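# Remove the cord binding a bunch of flowers

## Task

Untie or slip the cord off the flowers and get it clear of them, without permanently bending any stem or squashing any bloom.

## Robot and tools

Robot: two arms, left_arm and right_arm, each with a parallel two-finger gripper and a wrist camera. Base positions in the scene frame: left_arm at (-0.039, +0.256, +0.044) m, right_arm at (-0.033, -0.286, +0.017) m, both turned only very slightly about z. A camera stand sits behind the arms. Cameras: cam_high, cam_low, cam_left_wrist, cam_right_wrist, each 504x504.

Frames. Reported hand positions (metres), quaternions (wxyz), velocities and targets use the scene frame: origin at table-top height halfway between the nominal bases, +x out over the table, +z up, +y toward left_arm. Arm names are not image sides. Motion offsets instead use the gripper's own axes: fingers point along its +z, open and close along its y. end_effector_position is the spot between the finger pads, roughly 1 cm short of the tips. Printed poses can be a few centimetres off, more at long reach.

Command row (shared by execute_actions and move): one flat list of 14 numbers, each in [-1, 1]. First 7 belong to left_arm: dx, dy, dz, rx, ry, rz, opening; the next 7 to right_arm in that order. dx..rz are an offset, not a pose, measured from that arm's Hand target at the start of the action or move, along that Hand target's axes. Scale: 1.0 = 0.6 m for dx, dy, dz and 180 degrees for rx, ry, rz, which together form one rotation vector. Opening is absolute, not an offset: +1 fully open (0.094 m), -1 closed. A row of six zeros for an arm re-requests its current Hand target; a 0 opening is still a command (half open), so to keep a gripper as it is, resend its present opening. Sending the same offset twice moves the arm twice.

execute_actions(actions, cameras): actions is a list of actions; each action is up to 15 rows, one per 1/30 s step, and a short action repeats its last row to fill 15 steps. All rows of one action count from the same start pose. Images come back only if actions is empty or cameras names some; cameras is a list of names, ["all"], [] or null.

move(target, speed, blend, opening_speed, grip_force, blocking, cameras): drives each gripper in a straight line toward target, which is one 14-number row or a list of up to 15 rows, every row an offset from the same starting Hand targets. speed in m/s, 0.002 to 2.9, default 0.25 (turn rate up to twice that in rad/s), one value or one per target. blend in m rounds corners between listed targets; 0 stops at each. opening_speed: change of commanded opening per second on the -1..+1 scale, at least 0.2; use it to close slowly on fragile things. grip_force: per-pad force limit in newtons, 10 to 50 (50 = full), one value or one per arm; it persists, and low values close slowly. blocking=false returns early while the move continues. Paths do not avoid obstacles or the other arm; grippers lag and overshoot more at high speed, especially with the arm stretched out. Avoid paths passing near an arm's own base.

wait(seconds 0 to 10, cameras): lets time pass holding the last commands. stop(cameras): brakes a running move. zoom_image(camera, region [x0, y0, x1, y1] in pixels, at most 504 each side): closer look at the newest image from that camera. read_manual(section "licences") only returns licence text. finished_scene(scene): ends the current scene, given its number; irreversible, and the cord must stay off the flowers with the robot not holding anything in place.

Results: each arm's end_effector_position and quat, Hand target (the last commanded pose after clipping; next offsets start here), Joint positions (last entry = measured finger gap in m), Joint velocities (may be omitted when all within noise), Joint torques (positive toward larger joint angle; joints 1 to 3 wrap at ±28 N m), grip_measured (opening on the -1..+1 scale, reads up to ~2.5 mm wide when empty), Tool commands, motor temperatures. move adds a move: line with the ending (done, off_target, moving, held, fault) and limits (paced = pose clipped, held = steps withheld). done means within 10 mm and 2 degrees; neither done nor off_target tells you about contact.

Control behaviour: orientation requests are clipped to 40 degrees from the current orientation each step. Friction and load can leave a gripper a few cm short; resend zeros or the missing distance. A blocked arm keeps pushing until commanded back past its gripper. Grip force rises about 1 N per 0.001 below first contact, then jumps to the force limit around 20 N, so for stems and blooms lower grip_force and close gently. To release, command an opening well above grip_measured.

Avoid: dropping things or letting anything leave the table, letting go of moving items, fast impacts, hard pushes on fixtures, arm-to-arm contact (including one gripper closing on the other's fingers), snagging or straining a wrist-camera cable (its contact counts as the hand's), and overheating motors by holding loads, stretching out or pushing against unreachable poses. Temperatures of 75 °C bring a MOTOR HOT warning; 90 °C folds that arm away for good; 100 °C makes it fall. Loose objects may occasionally be nudged by outside forces.

Each tool is called after ">>>" as name([rows], argument=value, ...), one row to a line, values as JSON.

## Session

>>> execute_actions(actions=[])

Scene clock: 0.00 s.
left_arm: end_effector_position=(+0.3583, +0.2625, +0.1506) grip_measured=+1.000 end_effector_quat_wxyz=(+0.592, -0.027, +0.805, +0.025) | right_arm: end_effector_position=(+0.3715, -0.2946, +0.1375) grip_measured=+1.000 end_effector_quat_wxyz=(+0.610, +0.042, +0.791, -0.004)
Joint positions: left_arm=[-0.013 1.521 0.357 0.861 -0.106 -0.025 0.094] | right_arm=[0.014 1.515 0.375 0.882 0.059 0.062 0.094]
Joint velocities: within noise
Joint torques (N m): no reading
Motor temperatures (°C): left_arm=[24 27 40 27 25 25 30] | right_arm=[29 28 35 36 26 24 24]
Heat: left arm: 40 °C; right arm: 36 °C.
Hand target: left_arm +0.3626, +0.2632, +0.1631; +0.606, -0.027, +0.795, +0.028 | right_arm +0.3734, -0.2954, +0.1436; +0.616, +0.041, +0.787, -0.008
Tool commands: left_gripper/opening=+1.0 right_gripper/opening=+1.0

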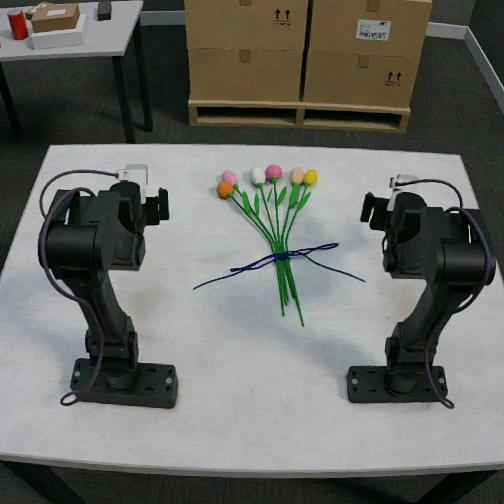

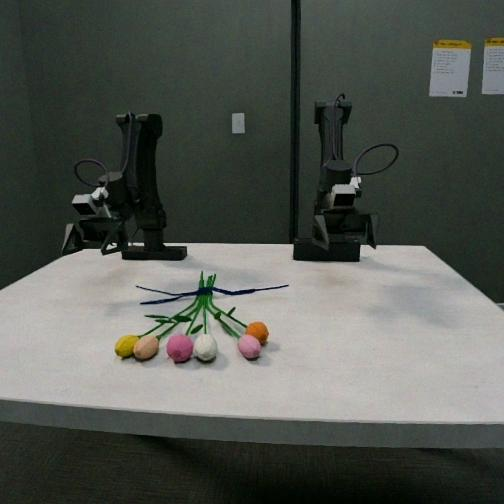

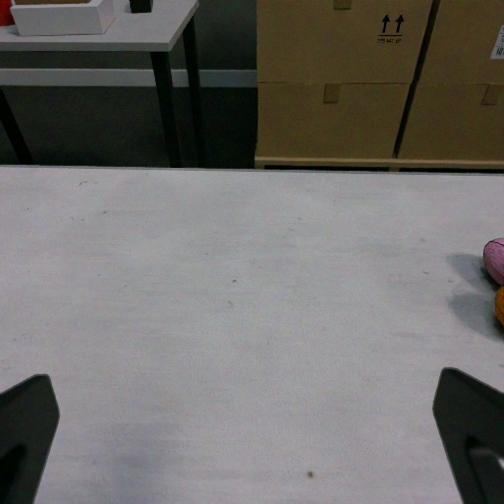

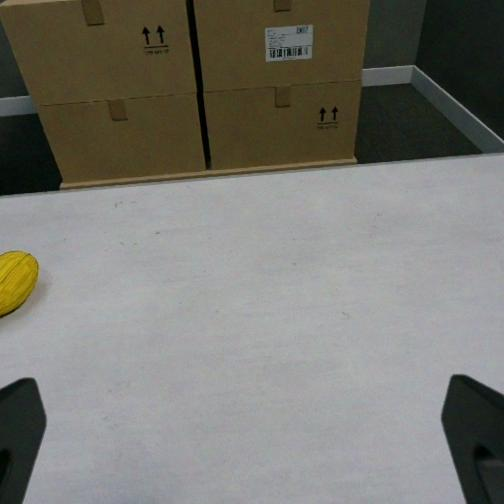

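>>> zoom_image(camera="cam_high", region=[185, 150, 375, 340])

>>> zoom_image(camera="cam_high", region=[240, 225, 320, 290])

>>> zoom_image(camera="cam_low", region=[130, 260, 290, 370])

Scaled by 2.653 from the camera's 504x504 image, which has a finer 720x720 frame.

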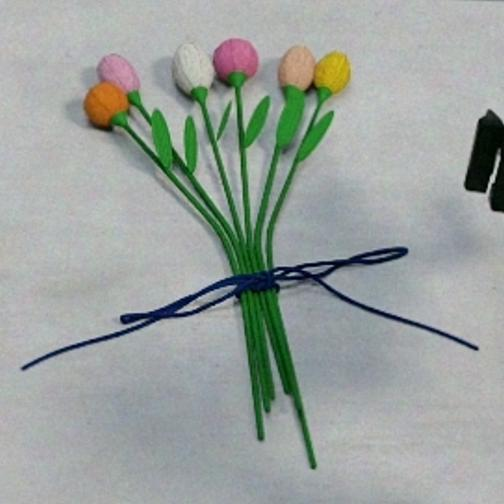

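Scaled by 6.300 from the camera's 504x504 image, which has a finer 720x720 frame.

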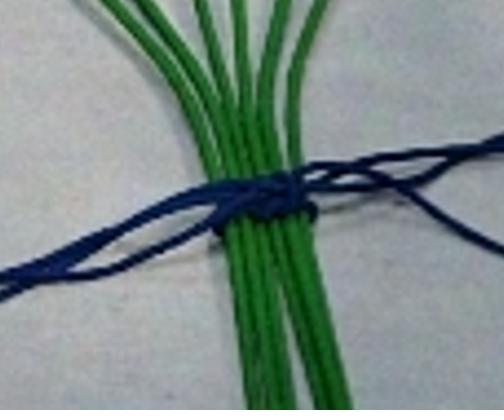

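Scaled by 3.150 from the camera's 504x504 image, which has a finer 720x720 frame.

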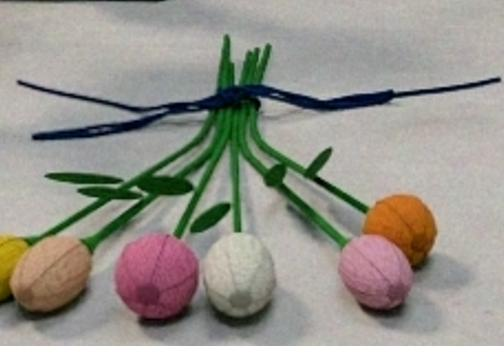

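>>> move(target=[0.024,-0.1445,-0.138,-0.303,0.333,-0.404,0.3,-0.019,-0.005,-0.104,0.3196,0.328,0.392,0.3], cameras=["all"])

Scene clock: 8.03 s.
left_arm: end_effector_position=(+0.2791, +0.1704, +0.1613) grip_measured=+0.302 end_effector_quat_wxyz=(+0.003, +0.698, -0.716, -0.006) | right_arm: end_effector_position=(+0.3134, -0.2919, +0.1654) grip_measured=+0.302 end_effector_quat_wxyz=(-0.001, +0.696, +0.718, +0.001)
Joint positions: left_arm=[-0.244 1.805 1.533 -1.313 0 -1.812 0.061] | right_arm=[-0.011 1.861 1.731 -1.44 -0.004 1.516 0.061]
Joint torques (N m): left_arm=[0.42 -7.73 9.29 0.23 0.06 -0.17] | right_arm=[-0.1 -7.79 8.81 0.33 -0.05 0.22]
Heat: left arm: 41 °C; right arm: 36 °C.
Hand target: left_arm +0.2859, +0.1702, +0.1701; -0.001, +0.707, -0.707, +0.001 | right_arm +0.3155, -0.2952, +0.1696; -0.001, +0.707, +0.707, +0.000
Off the commanded pose: left_arm 0.011 m, 2 deg | right_arm 0.006 m, 2 deg.
move: off_target (left_arm)

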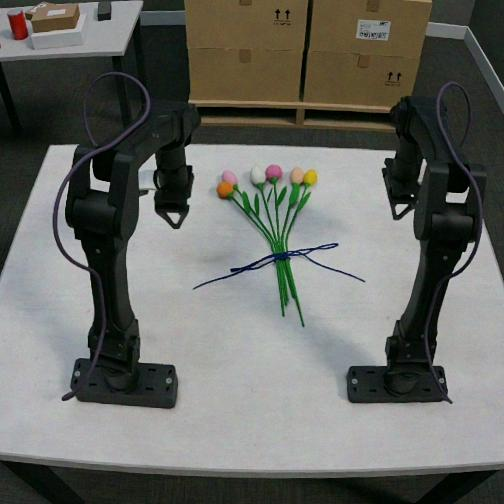

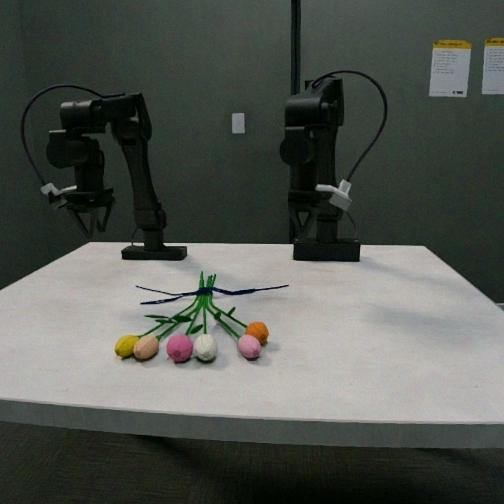

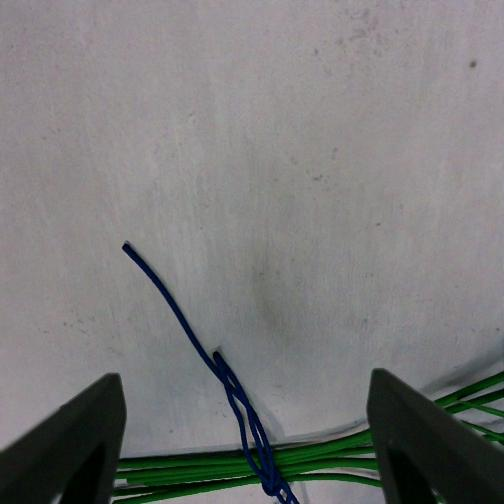

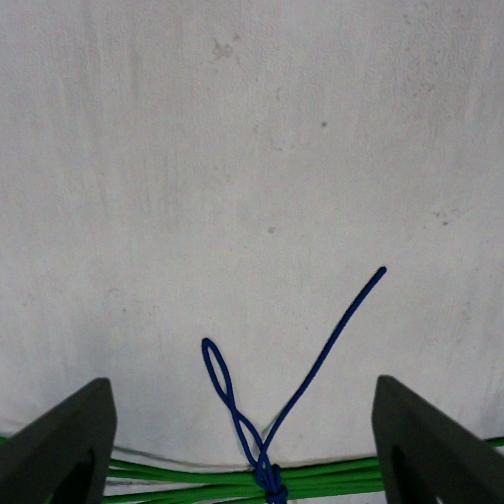

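>>> move(target=[0.053,0.118,0.147,0,0,0,-0.1,0.093,-0.121,0.149,0,0,0,-0.1], cameras=["all"])

Scene clock: 11.37 s.
left_arm: end_effector_position=(+0.2141, +0.1409, +0.0754) grip_measured=-0.098 end_effector_quat_wxyz=(+0.010, +0.704, -0.710, -0.015) | right_arm: end_effector_position=(+0.2419, -0.2388, +0.0770) grip_measured=-0.098 end_effector_quat_wxyz=(-0.016, +0.700, +0.713, -0.008)
Joint positions: left_arm=[-0.404 1.704 1.061 -0.962 0.007 -1.988 0.042] | right_arm=[0.167 1.663 1.139 -1.077 -0.016 1.708 0.042]
Joint torques (N m): left_arm=[-0.55 -9.84 4.27 0.53 -0.01 -0.14] | right_arm=[0.28 -8.92 4.48 0.62 0.07 0.23]
Heat: left arm: 41 °C; right arm: 36 °C.
Hand target: left_arm +0.2153, +0.1384, +0.0817; -0.001, +0.707, -0.707, +0.001 | right_arm +0.2427, -0.2391, +0.0805; -0.001, +0.707, +0.707, +0.000
Off the commanded pose: left_arm 0.007 m, 2 deg | right_arm 0.004 m, 2 deg.
move: done

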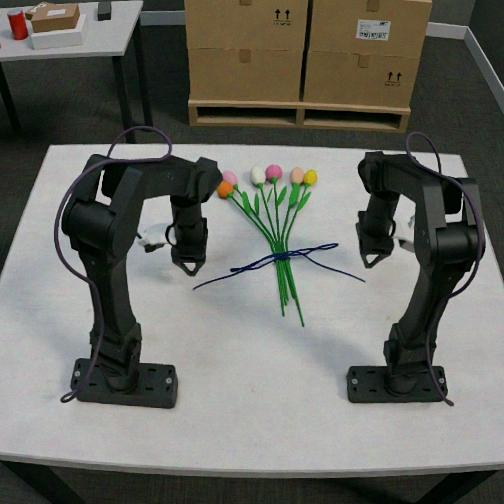

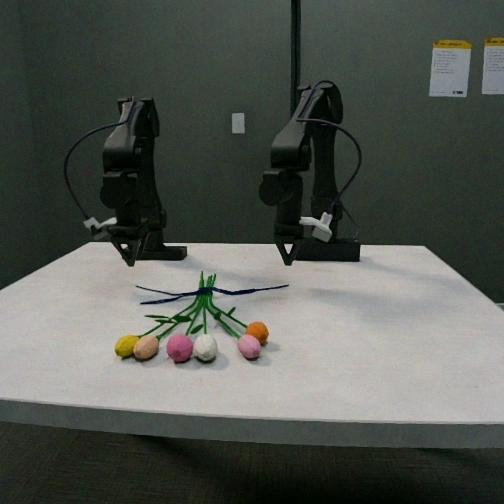

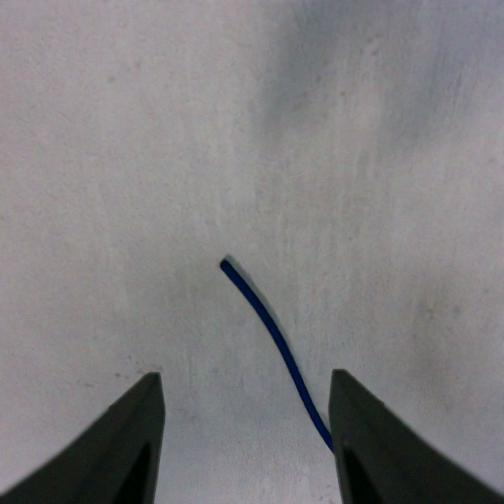

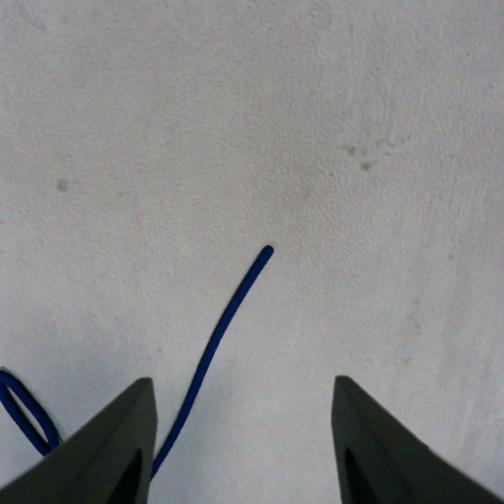

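>>> move(target=[0.03,-0.005,0.09,0,0,0,-0.3,0.025,0.007,0.092,0,0,0,-0.3], speed=0.12, cameras=["all"])

Scene clock: 13.67 s.
left_arm: end_effector_position=(+0.2181, +0.1205, +0.0298) grip_measured=-0.299 end_effector_quat_wxyz=(+0.004, +0.702, -0.712, -0.001) | right_arm: end_effector_position=(+0.2457, -0.2223, +0.0285) grip_measured=-0.298 end_effector_quat_wxyz=(-0.008, +0.699, +0.715, +0.002)
Joint positions: left_arm=[-0.462 1.807 0.981 -0.748 0.007 -2.04 0.033] | right_arm=[0.223 1.737 1.016 -0.856 -0.016 1.759 0.033]
Joint torques (N m): left_arm=[-0.42 -7.42 4.05 0.56 -0.01 -0.15] | right_arm=[0.38 -6.6 4.49 0.66 0.06 0.23]
Heat: left arm: 41 °C; right arm: 36 °C.
Hand target: left_arm +0.2184, +0.1203, +0.0278; -0.001, +0.707, -0.707, +0.001 | right_arm +0.2468, -0.2240, +0.0253; -0.001, +0.707, +0.707, +0.000
Off the commanded pose: left_arm 0.002 m, 1 deg | right_arm 0.004 m, 2 deg.
move: done

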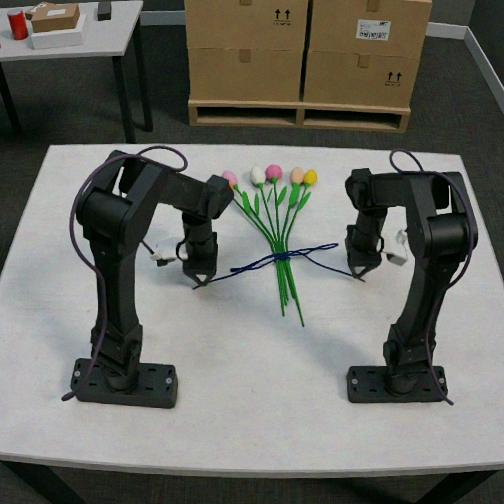

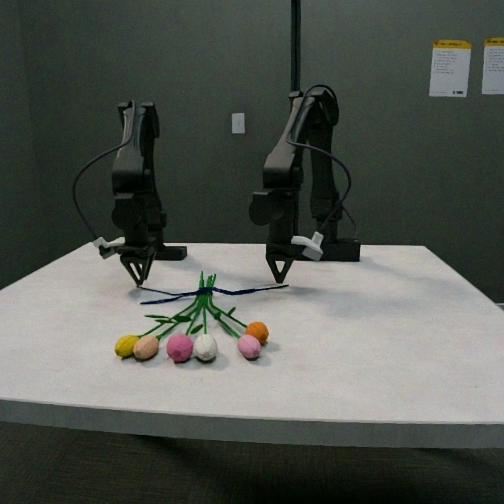

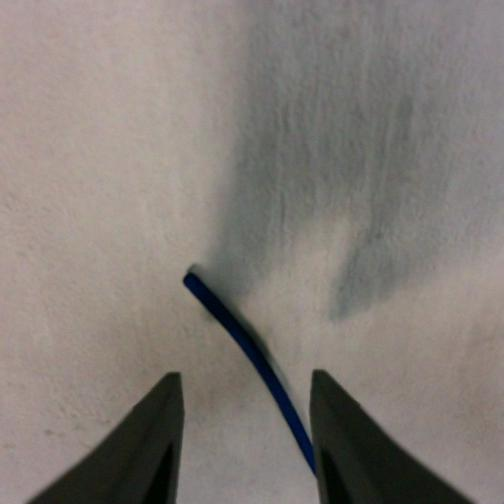

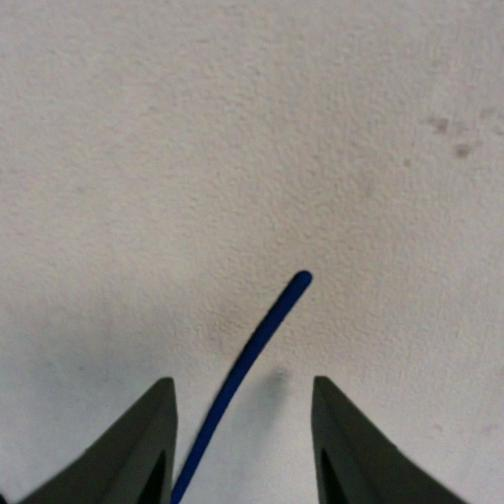

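>>> move(target=[0,0,0.027,0,0,0,-0.3,0,0,0.023,0,0,0,-0.3], speed=0.04, cameras=["all"])

Scene clock: 15.17 s.
left_arm: end_effector_position=(+0.2193, +0.1198, +0.0152) grip_measured=-0.299 end_effector_quat_wxyz=(+0.003, +0.702, -0.712, +0.002) | right_arm: end_effector_position=(+0.2467, -0.2221, +0.0163) grip_measured=-0.298 end_effector_quat_wxyz=(-0.007, +0.699, +0.715, +0.004)
Joint positions: left_arm=[-0.462 1.841 0.955 -0.682 0.007 -2.04 0.033] | right_arm=[0.223 1.76 0.988 -0.801 -0.016 1.759 0.033]
Joint torques (N m): left_arm=[-0.43 -7.28 3.82 0.57 -0.03 -0.15] | right_arm=[0.39 -6.3 4.16 0.68 0.06 0.22]
Heat: left arm: 41 °C; right arm: 36 °C.
Hand target: left_arm +0.2185, +0.1203, +0.0116; -0.001, +0.707, -0.707, +0.001 | right_arm +0.2468, -0.2240, +0.0115; -0.001, +0.707, +0.707, +0.000
Off the commanded pose: left_arm 0.004 m, 1 deg | right_arm 0.005 m, 2 deg.
move: done

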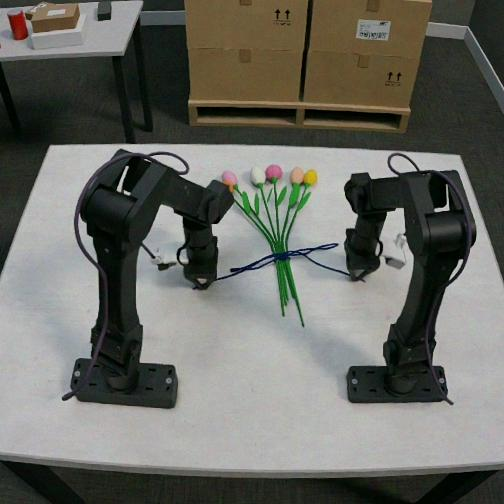

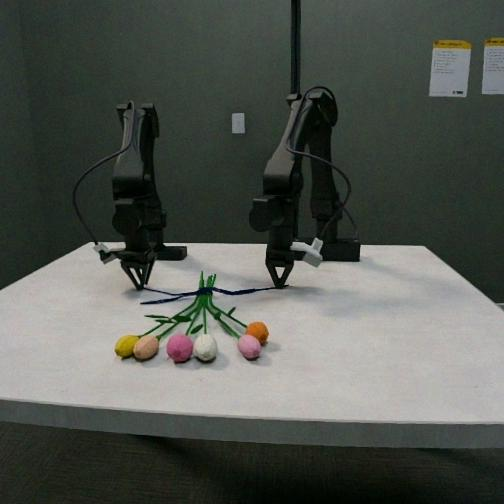

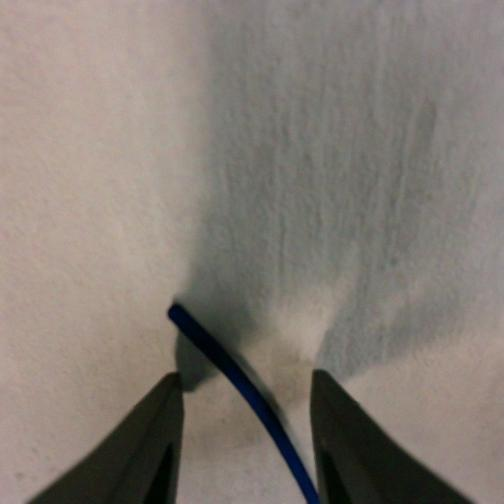

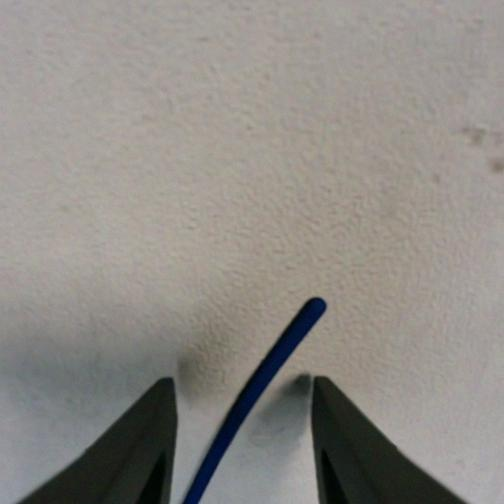

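>>> move(target=[0,0,0.007,0,0,0,-0.3,0,0,0.008,0,0,0,-0.3], speed=0.03, cameras=["cam_left_wrist","cam_right_wrist"])

>>> move(target=[0,0,0,0,0,0,-1,0,0,0,0,0,0,-1], opening_speed=0.5, cameras=["all"])

Scene clock: 16.57 s.
left_arm: end_effector_position=(+0.2219, +0.1185, +0.0127) grip_measured=-0.299 end_effector_quat_wxyz=(+0.002, +0.702, -0.712, +0.006) | right_arm: end_effector_position=(+0.2470, -0.2220, +0.0118) grip_measured=-0.298 end_effector_quat_wxyz=(-0.007, +0.699, +0.715, +0.004)
Joint positions: left_arm=[-0.462 1.85 0.955 -0.666 0.007 -2.04 0.033] | right_arm=[0.223 1.769 0.979 -0.781 -0.016 1.759 0.033]
Joint torques (N m): left_arm=[-0.57 -7.17 3.25 0.6 -0.04 -0.14] | right_arm=[0.36 -6.31 4.12 0.67 0.07 0.22]
Heat: left arm: 41 °C; right arm: 36 °C.
Hand target: left_arm +0.2185, +0.1203, +0.0074; -0.001, +0.707, -0.707, +0.001 | right_arm +0.2468, -0.2240, +0.0067; -0.001, +0.707, +0.707, +0.000
Off the commanded pose: left_arm 0.007 m, 1 deg | right_arm 0.005 m, 2 deg.
move: done
Images, in order (width x height): cam_left_wrist 504x504, cam_right_wrist 504x504.

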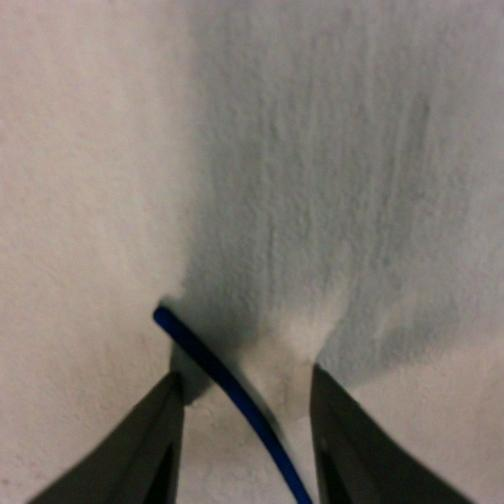

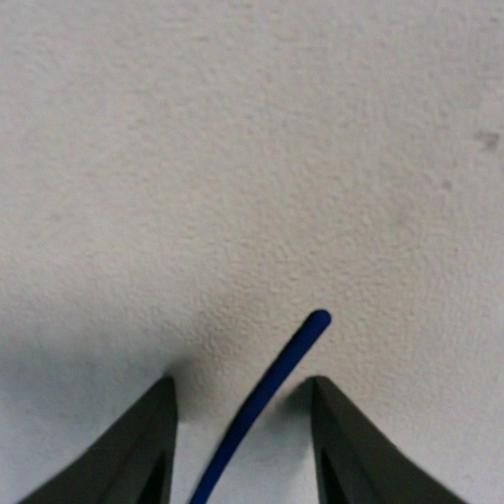

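Scene clock: 18.47 s.
left_arm: end_effector_position=(+0.2219, +0.1185, +0.0127) grip_measured=-0.931 end_effector_quat_wxyz=(+0.002, +0.702, -0.712, +0.006) | right_arm: end_effector_position=(+0.2470, -0.2220, +0.0118) grip_measured=-0.924 end_effector_quat_wxyz=(-0.007, +0.699, +0.715, +0.004)
Joint positions: left_arm=[-0.462 1.85 0.955 -0.666 0.007 -2.04 0.003] | right_arm=[0.223 1.769 0.979 -0.781 -0.016 1.759 0.004]
Joint torques (N m): left_arm=[-0.43 -7.21 3.37 0.62 0 -0.15] | right_arm=[0.38 -6.3 4.14 0.68 0.07 0.21]
Heat: left arm: 41 °C; right arm: 36 °C.
Hand target: left_arm +0.2185, +0.1203, +0.0074; -0.001, +0.707, -0.707, +0.001 | right_arm +0.2468, -0.2240, +0.0067; -0.001, +0.707, +0.707, +0.000
Off the commanded pose: left_arm 0.007 m, 1 deg | right_arm 0.005 m, 2 deg.
move: done

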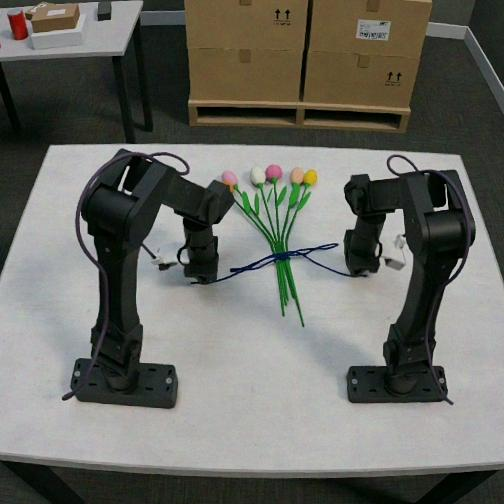

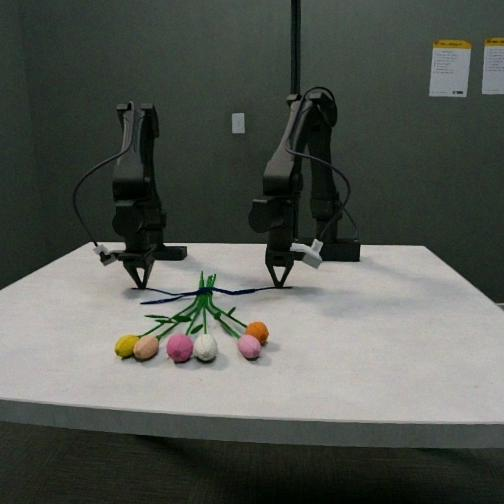

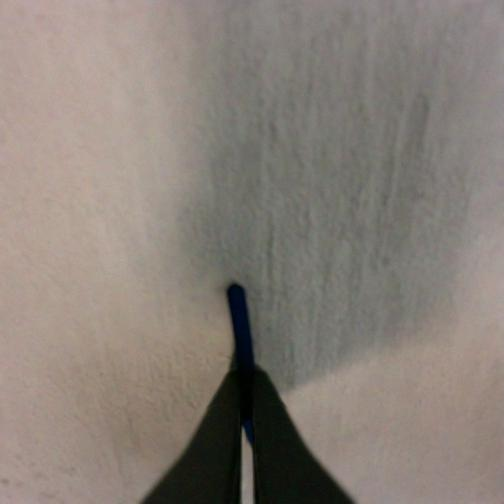

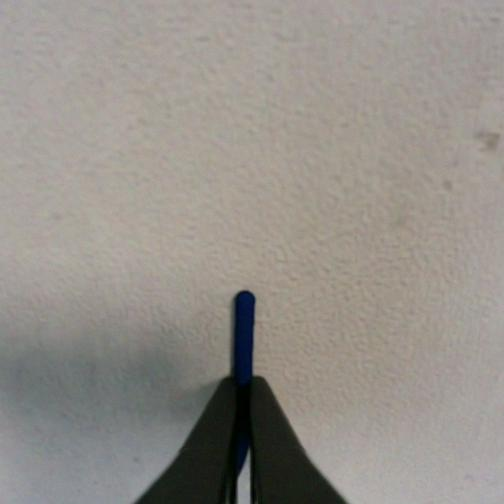

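>>> move(target=[-0.125,0.033,-0.022,0,0,0,-1,-0.125,-0.033,-0.02,0,0,0,-1], speed=0.05, cameras=["all"])

>>> zoom_image(camera="cam_high", region=[155, 150, 375, 340])

Scene clock: 21.83 s.
left_arm: end_effector_position=(+0.2018, +0.1886, +0.0148) grip_measured=-0.931 end_effector_quat_wxyz=(+0.007, +0.705, -0.710, +0.004) | right_arm: end_effector_position=(+0.2339, -0.2935, +0.0148) grip_measured=-0.924 end_effector_quat_wxyz=(-0.007, +0.708, +0.706, +0.010)
Joint positions: left_arm=[-0.244 1.704 0.78 -0.647 0.015 -1.83 0.003] | right_arm=[-0.037 1.689 0.898 -0.776 -0.024 1.525 0.004]
Joint torques (N m): left_arm=[0.51 -9.1 3.54 0.25 -0.09 0.1] | right_arm=[-0.25 -8.58 4.05 0.35 0.15 -0.11]
Heat: left arm: 41 °C; right arm: 36 °C.
Hand target: left_arm +0.1987, +0.1953, +0.0204; -0.001, +0.707, -0.707, +0.001 | right_arm +0.2270, -0.2990, +0.0186; -0.001, +0.707, +0.707, +0.000
Off the commanded pose: left_arm 0.009 m, 1 deg | right_arm 0.010 m, 1 deg.
move: done

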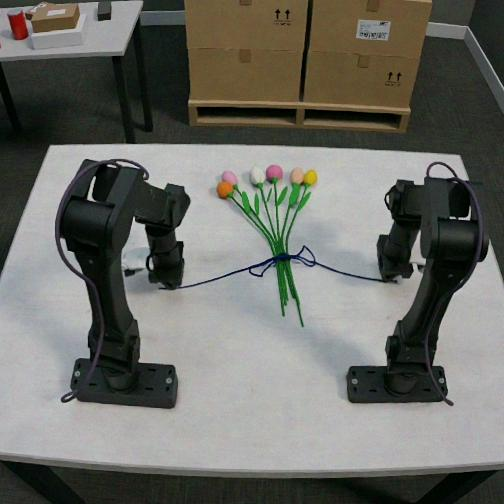

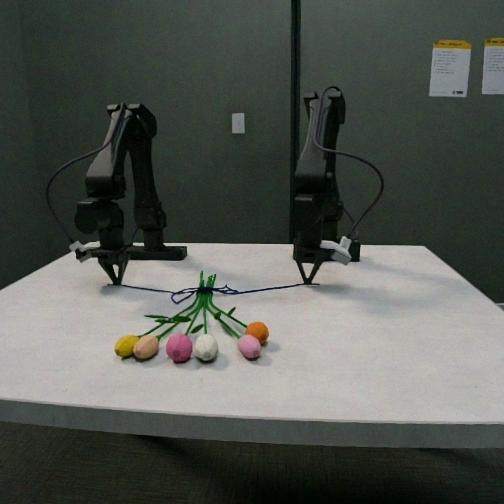

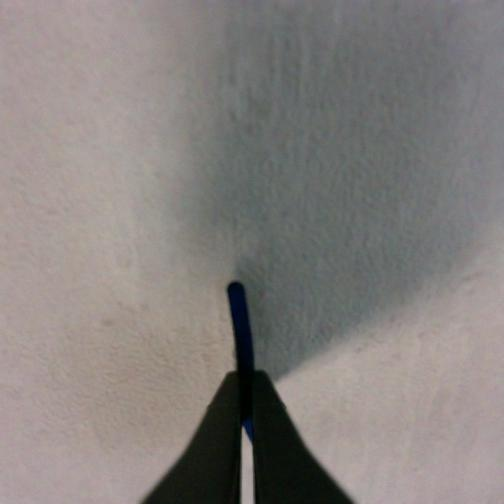

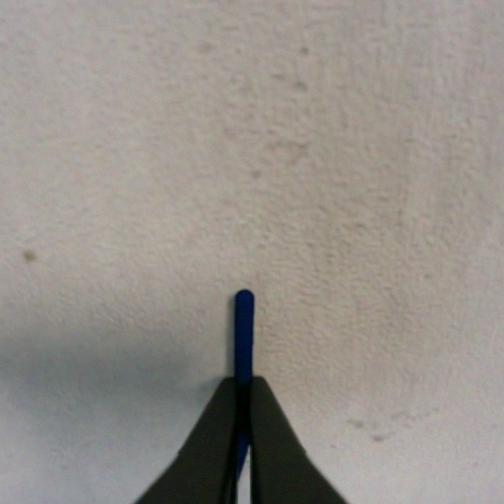

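Scaled by 2.291 from the camera's 504x504 image, which has a finer 720x720 frame.

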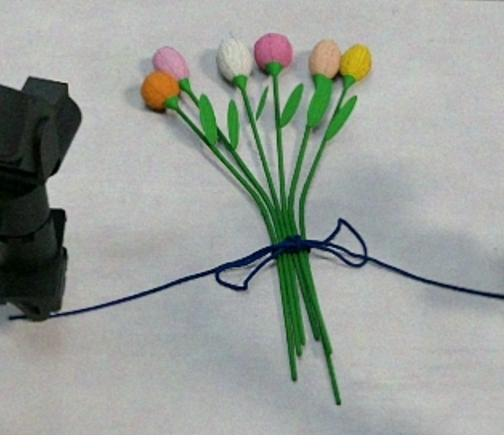

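>>> move(target=[-0.1,0.03,0,0,0,0,-1,-0.1,-0.02,0,0,0,0,-1], speed=0.05, cameras=["all"])

>>> zoom_image(camera="cam_high", region=[155, 150, 375, 340])

Scene clock: 24.73 s.
left_arm: end_effector_position=(+0.1835, +0.2505, +0.0158) grip_measured=-0.931 end_effector_quat_wxyz=(+0.008, +0.705, -0.709, +0.003) | right_arm: end_effector_position=(+0.2210, -0.3550, +0.0141) grip_measured=-0.924 end_effector_quat_wxyz=(-0.006, +0.709, +0.705, +0.010)
Joint positions: left_arm=[0.004 1.609 0.679 -0.647 0.015 -1.583 0.003] | right_arm=[-0.274 1.682 0.886 -0.776 -0.024 1.289 0.004]
Joint torques (N m): left_arm=[0.54 -8.03 3.55 0.33 -0.07 0.11] | right_arm=[-0.29 -8.29 4.38 0.35 0.16 -0.12]
Heat: left arm: 41 °C; right arm: 36 °C.
Hand target: left_arm +0.1807, +0.2553, +0.0204; -0.001, +0.707, -0.707, +0.001 | right_arm +0.2149, -0.3590, +0.0185; -0.001, +0.707, +0.707, +0.000
Off the commanded pose: left_arm 0.007 m, 1 deg | right_arm 0.009 m, 1 deg.
move: done

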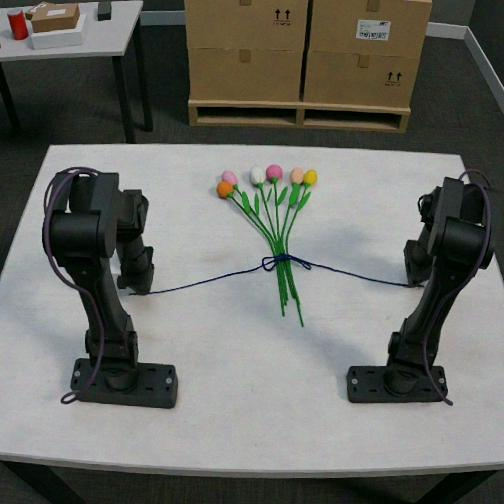

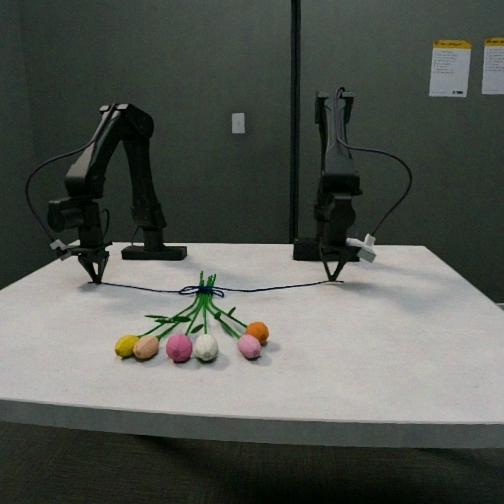

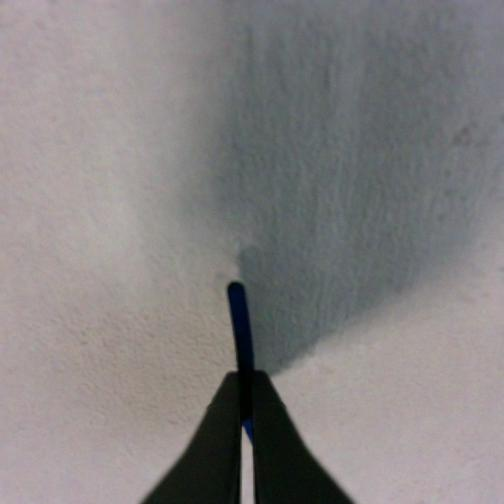

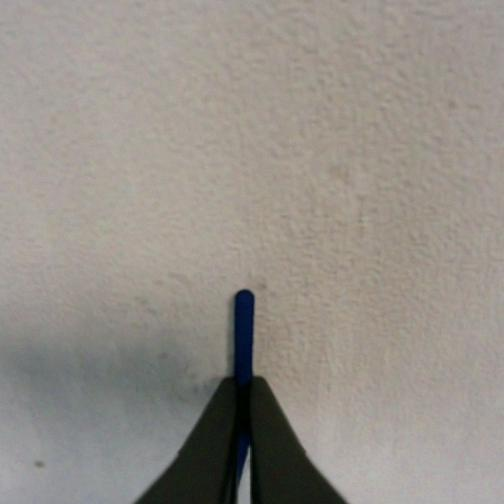

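Scaled by 2.291 from the camera's 504x504 image, which has a finer 720x720 frame.

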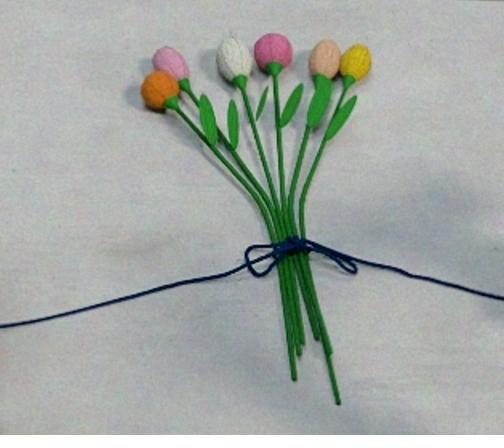

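>>> move(target=[-0.09,0.02,0,0,0,0,-1,-0.09,-0.02,0,0,0,0,-1], speed=0.05, cameras=["all"])

>>> zoom_image(camera="cam_high", region=[155, 150, 375, 340])

>>> zoom_image(camera="cam_high", region=[250, 235, 320, 285])

Scene clock: 28.37 s.
left_arm: end_effector_position=(+0.1726, +0.3055, +0.0159) grip_measured=-0.931 end_effector_quat_wxyz=(+0.007, +0.706, -0.708, +0.005) | right_arm: end_effector_position=(+0.2003, -0.4045, +0.0141) grip_measured=-0.924 end_effector_quat_wxyz=(-0.007, +0.708, +0.707, +0.009)
Joint positions: left_arm=[0.259 1.589 0.659 -0.647 0.015 -1.33 0.003] | right_arm=[-0.478 1.682 0.886 -0.782 -0.022 1.082 0.004]
Joint torques (N m): left_arm=[0.47 -7.8 3.63 0.29 -0.09 0.09] | right_arm=[-0.29 -5.52 7.64 0.35 0.14 -0.12]
Heat: left arm: 41 °C; right arm: 36 °C.
Hand target: left_arm +0.1687, +0.3093, +0.0203; -0.001, +0.707, -0.707, +0.001 | right_arm +0.2028, -0.4130, +0.0185; -0.001, +0.707, +0.707, +0.000
Off the commanded pose: left_arm 0.007 m, 1 deg | right_arm 0.010 m, 1 deg.
move: done

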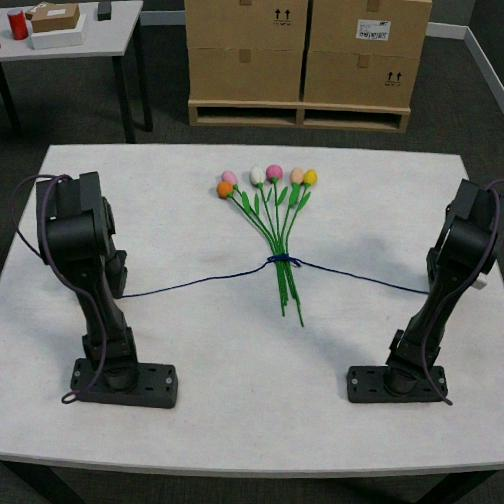

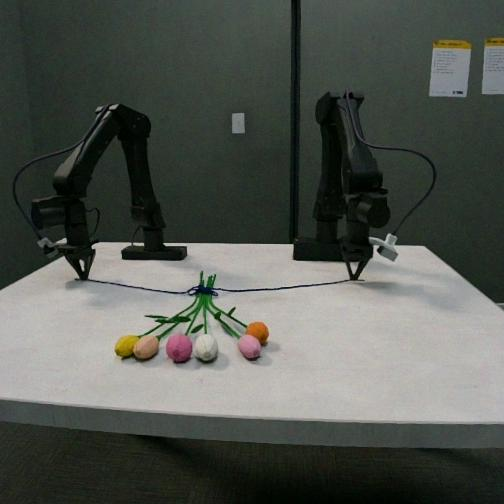

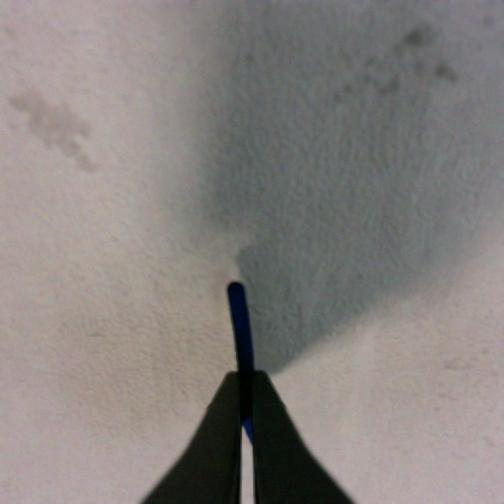

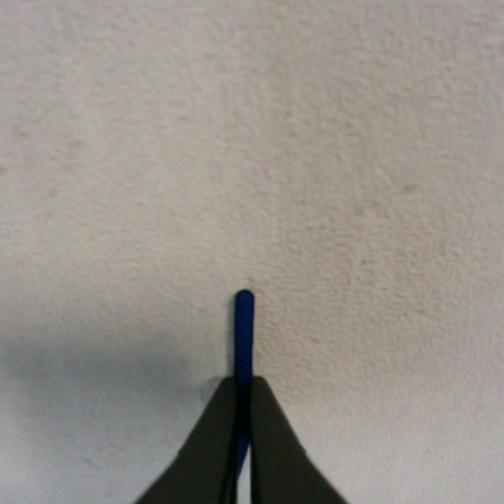

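Scaled by 2.291 from the camera's 504x504 image, which has a finer 720x720 frame.

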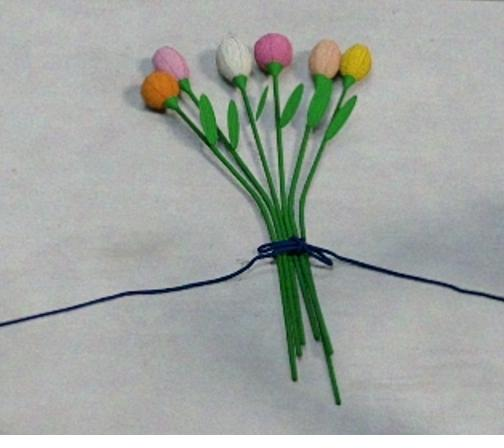

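Scaled by 7.200 from the camera's 504x504 image, which has a finer 720x720 frame.

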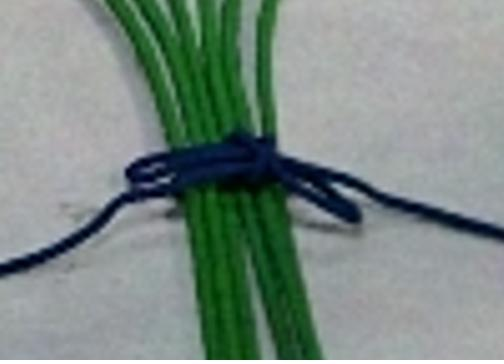

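>>> move(target=[-0.085,0.0,0,0,0,0,-1,-0.085,-0.01,0,0,0,0,-1], speed=0.05, cameras=["all"])

>>> zoom_image(camera="cam_high", region=[155, 150, 375, 340])

>>> zoom_image(camera="cam_high", region=[250, 235, 320, 285])

Scene clock: 31.10 s.
left_arm: end_effector_position=(+0.1606, +0.3508, +0.0139) grip_measured=-0.931 end_effector_quat_wxyz=(+0.011, +0.709, -0.705, +0.004) | right_arm: end_effector_position=(+0.1953, -0.4560, +0.0146) grip_measured=-0.924 end_effector_quat_wxyz=(-0.005, +0.709, +0.705, +0.011)
Joint positions: left_arm=[0.472 1.62 0.68 -0.65 0.015 -1.126 0.003] | right_arm=[-0.647 1.76 0.981 -0.798 -0.022 0.918 0.004]
Joint torques (N m): left_arm=[0.49 -5.15 7.27 0.3 -0.07 0.09] | right_arm=[-0.31 -6.2 7.77 0.36 0.15 -0.12]
Heat: left arm: 41 °C; right arm: 36 °C.
Hand target: left_arm +0.1687, +0.3603, +0.0202; -0.001, +0.707, -0.707, +0.001 | right_arm +0.1968, -0.4640, +0.0184; -0.001, +0.707, +0.707, +0.000
Off the commanded pose: left_arm 0.014 m, 1 deg | right_arm 0.009 m, 1 deg.
move: off_target (left_arm)

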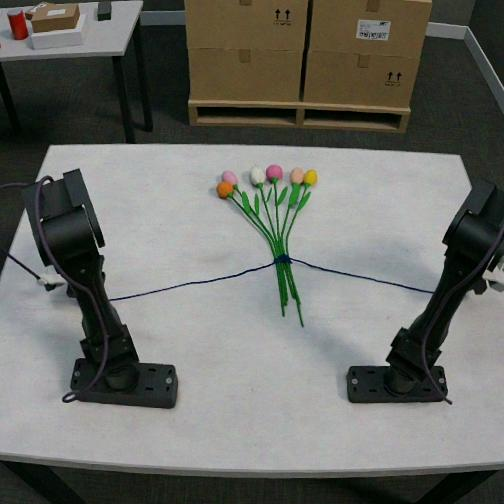

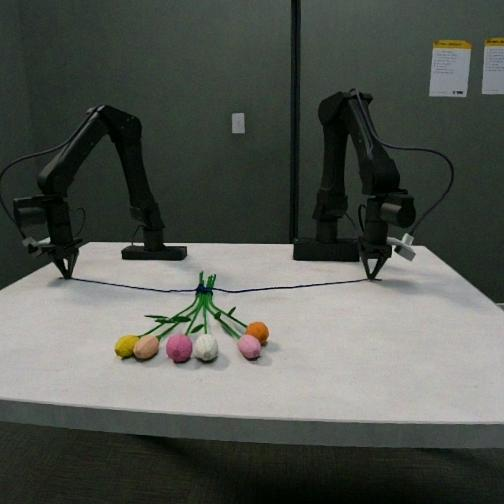

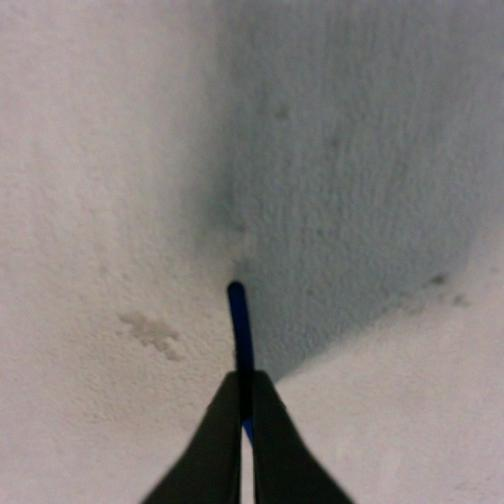

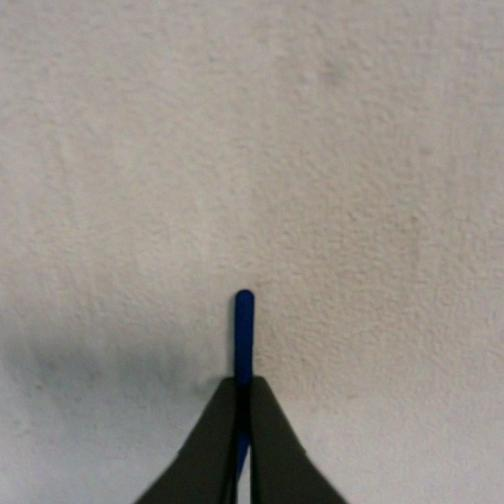

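Scaled by 2.291 from the camera's 504x504 image, which has a finer 720x720 frame.

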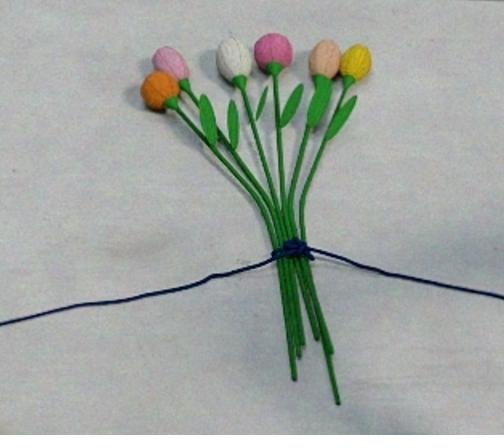

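Scaled by 7.200 from the camera's 504x504 image, which has a finer 720x720 frame.

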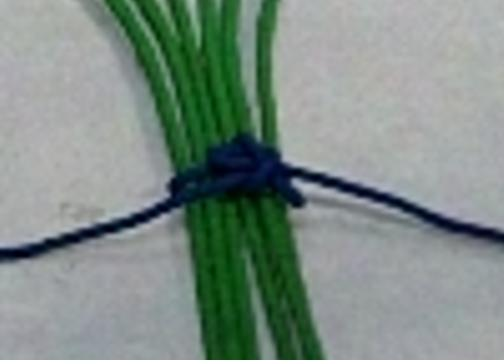

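>>> move(target=[-0.05,0.0,0,0,0,0,-1,-0.05,-0.005,0,0,0,0,-1], speed=0.03, cameras=["cam_high"])

>>> zoom_image(camera="cam_high", region=[155, 150, 375, 340])

>>> zoom_image(camera="cam_high", region=[250, 235, 320, 285])

Scene clock: 34.50 s.
left_arm: end_effector_position=(+0.1616, +0.3793, +0.0138) grip_measured=-0.931 end_effector_quat_wxyz=(+0.012, +0.708, -0.706, +0.005) | right_arm: end_effector_position=(+0.1930, -0.4856, +0.0146) grip_measured=-0.924 end_effector_quat_wxyz=(-0.004, +0.709, +0.705, +0.010)
Joint positions: left_arm=[0.579 1.673 0.739 -0.656 0.015 -1.017 0.003] | right_arm=[-0.729 1.818 1.054 -0.813 -0.021 0.835 0.004]
Joint torques (N m): left_arm=[0.46 -5.75 7.35 0.28 -0.09 0.11] | right_arm=[-0.47 -6.78 7.84 0.36 0.16 -0.13]
Heat: left arm: 41 °C; right arm: 36 °C.
Hand target: left_arm +0.1687, +0.3903, +0.0202; -0.001, +0.707, -0.707, +0.001 | right_arm +0.1937, -0.4940, +0.0183; -0.001, +0.707, +0.707, +0.000
Off the commanded pose: left_arm 0.015 m, 1 deg | right_arm 0.009 m, 1 deg.
move: off_target (left_arm)
Images, in order (width x height): cam_high 504x504.

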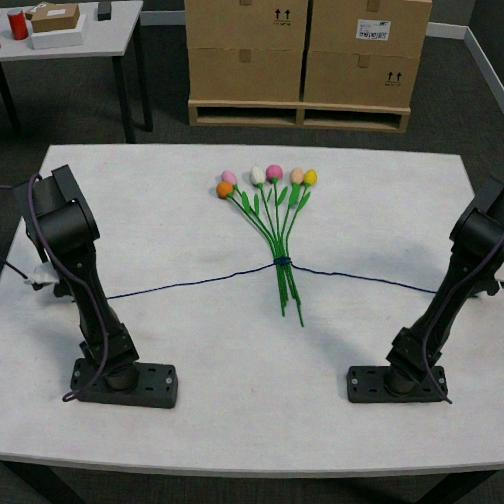

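Scaled by 2.291 from the camera's 504x504 image, which has a finer 720x720 frame.

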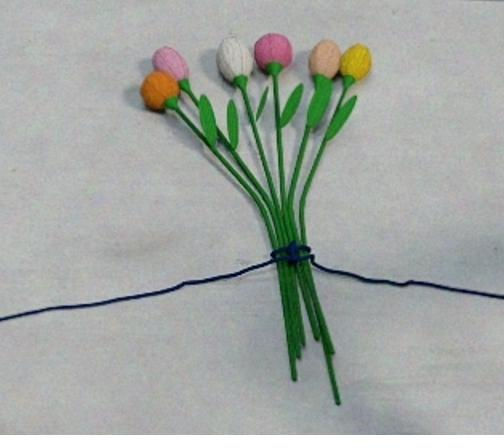

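Scaled by 7.200 from the camera's 504x504 image, which has a finer 720x720 frame.

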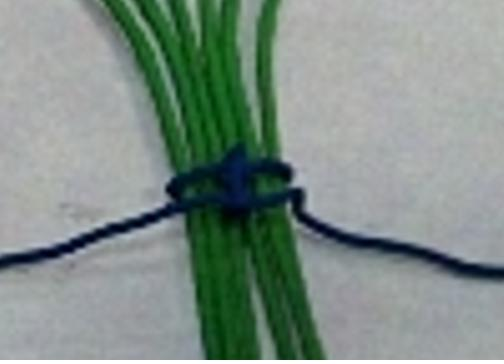

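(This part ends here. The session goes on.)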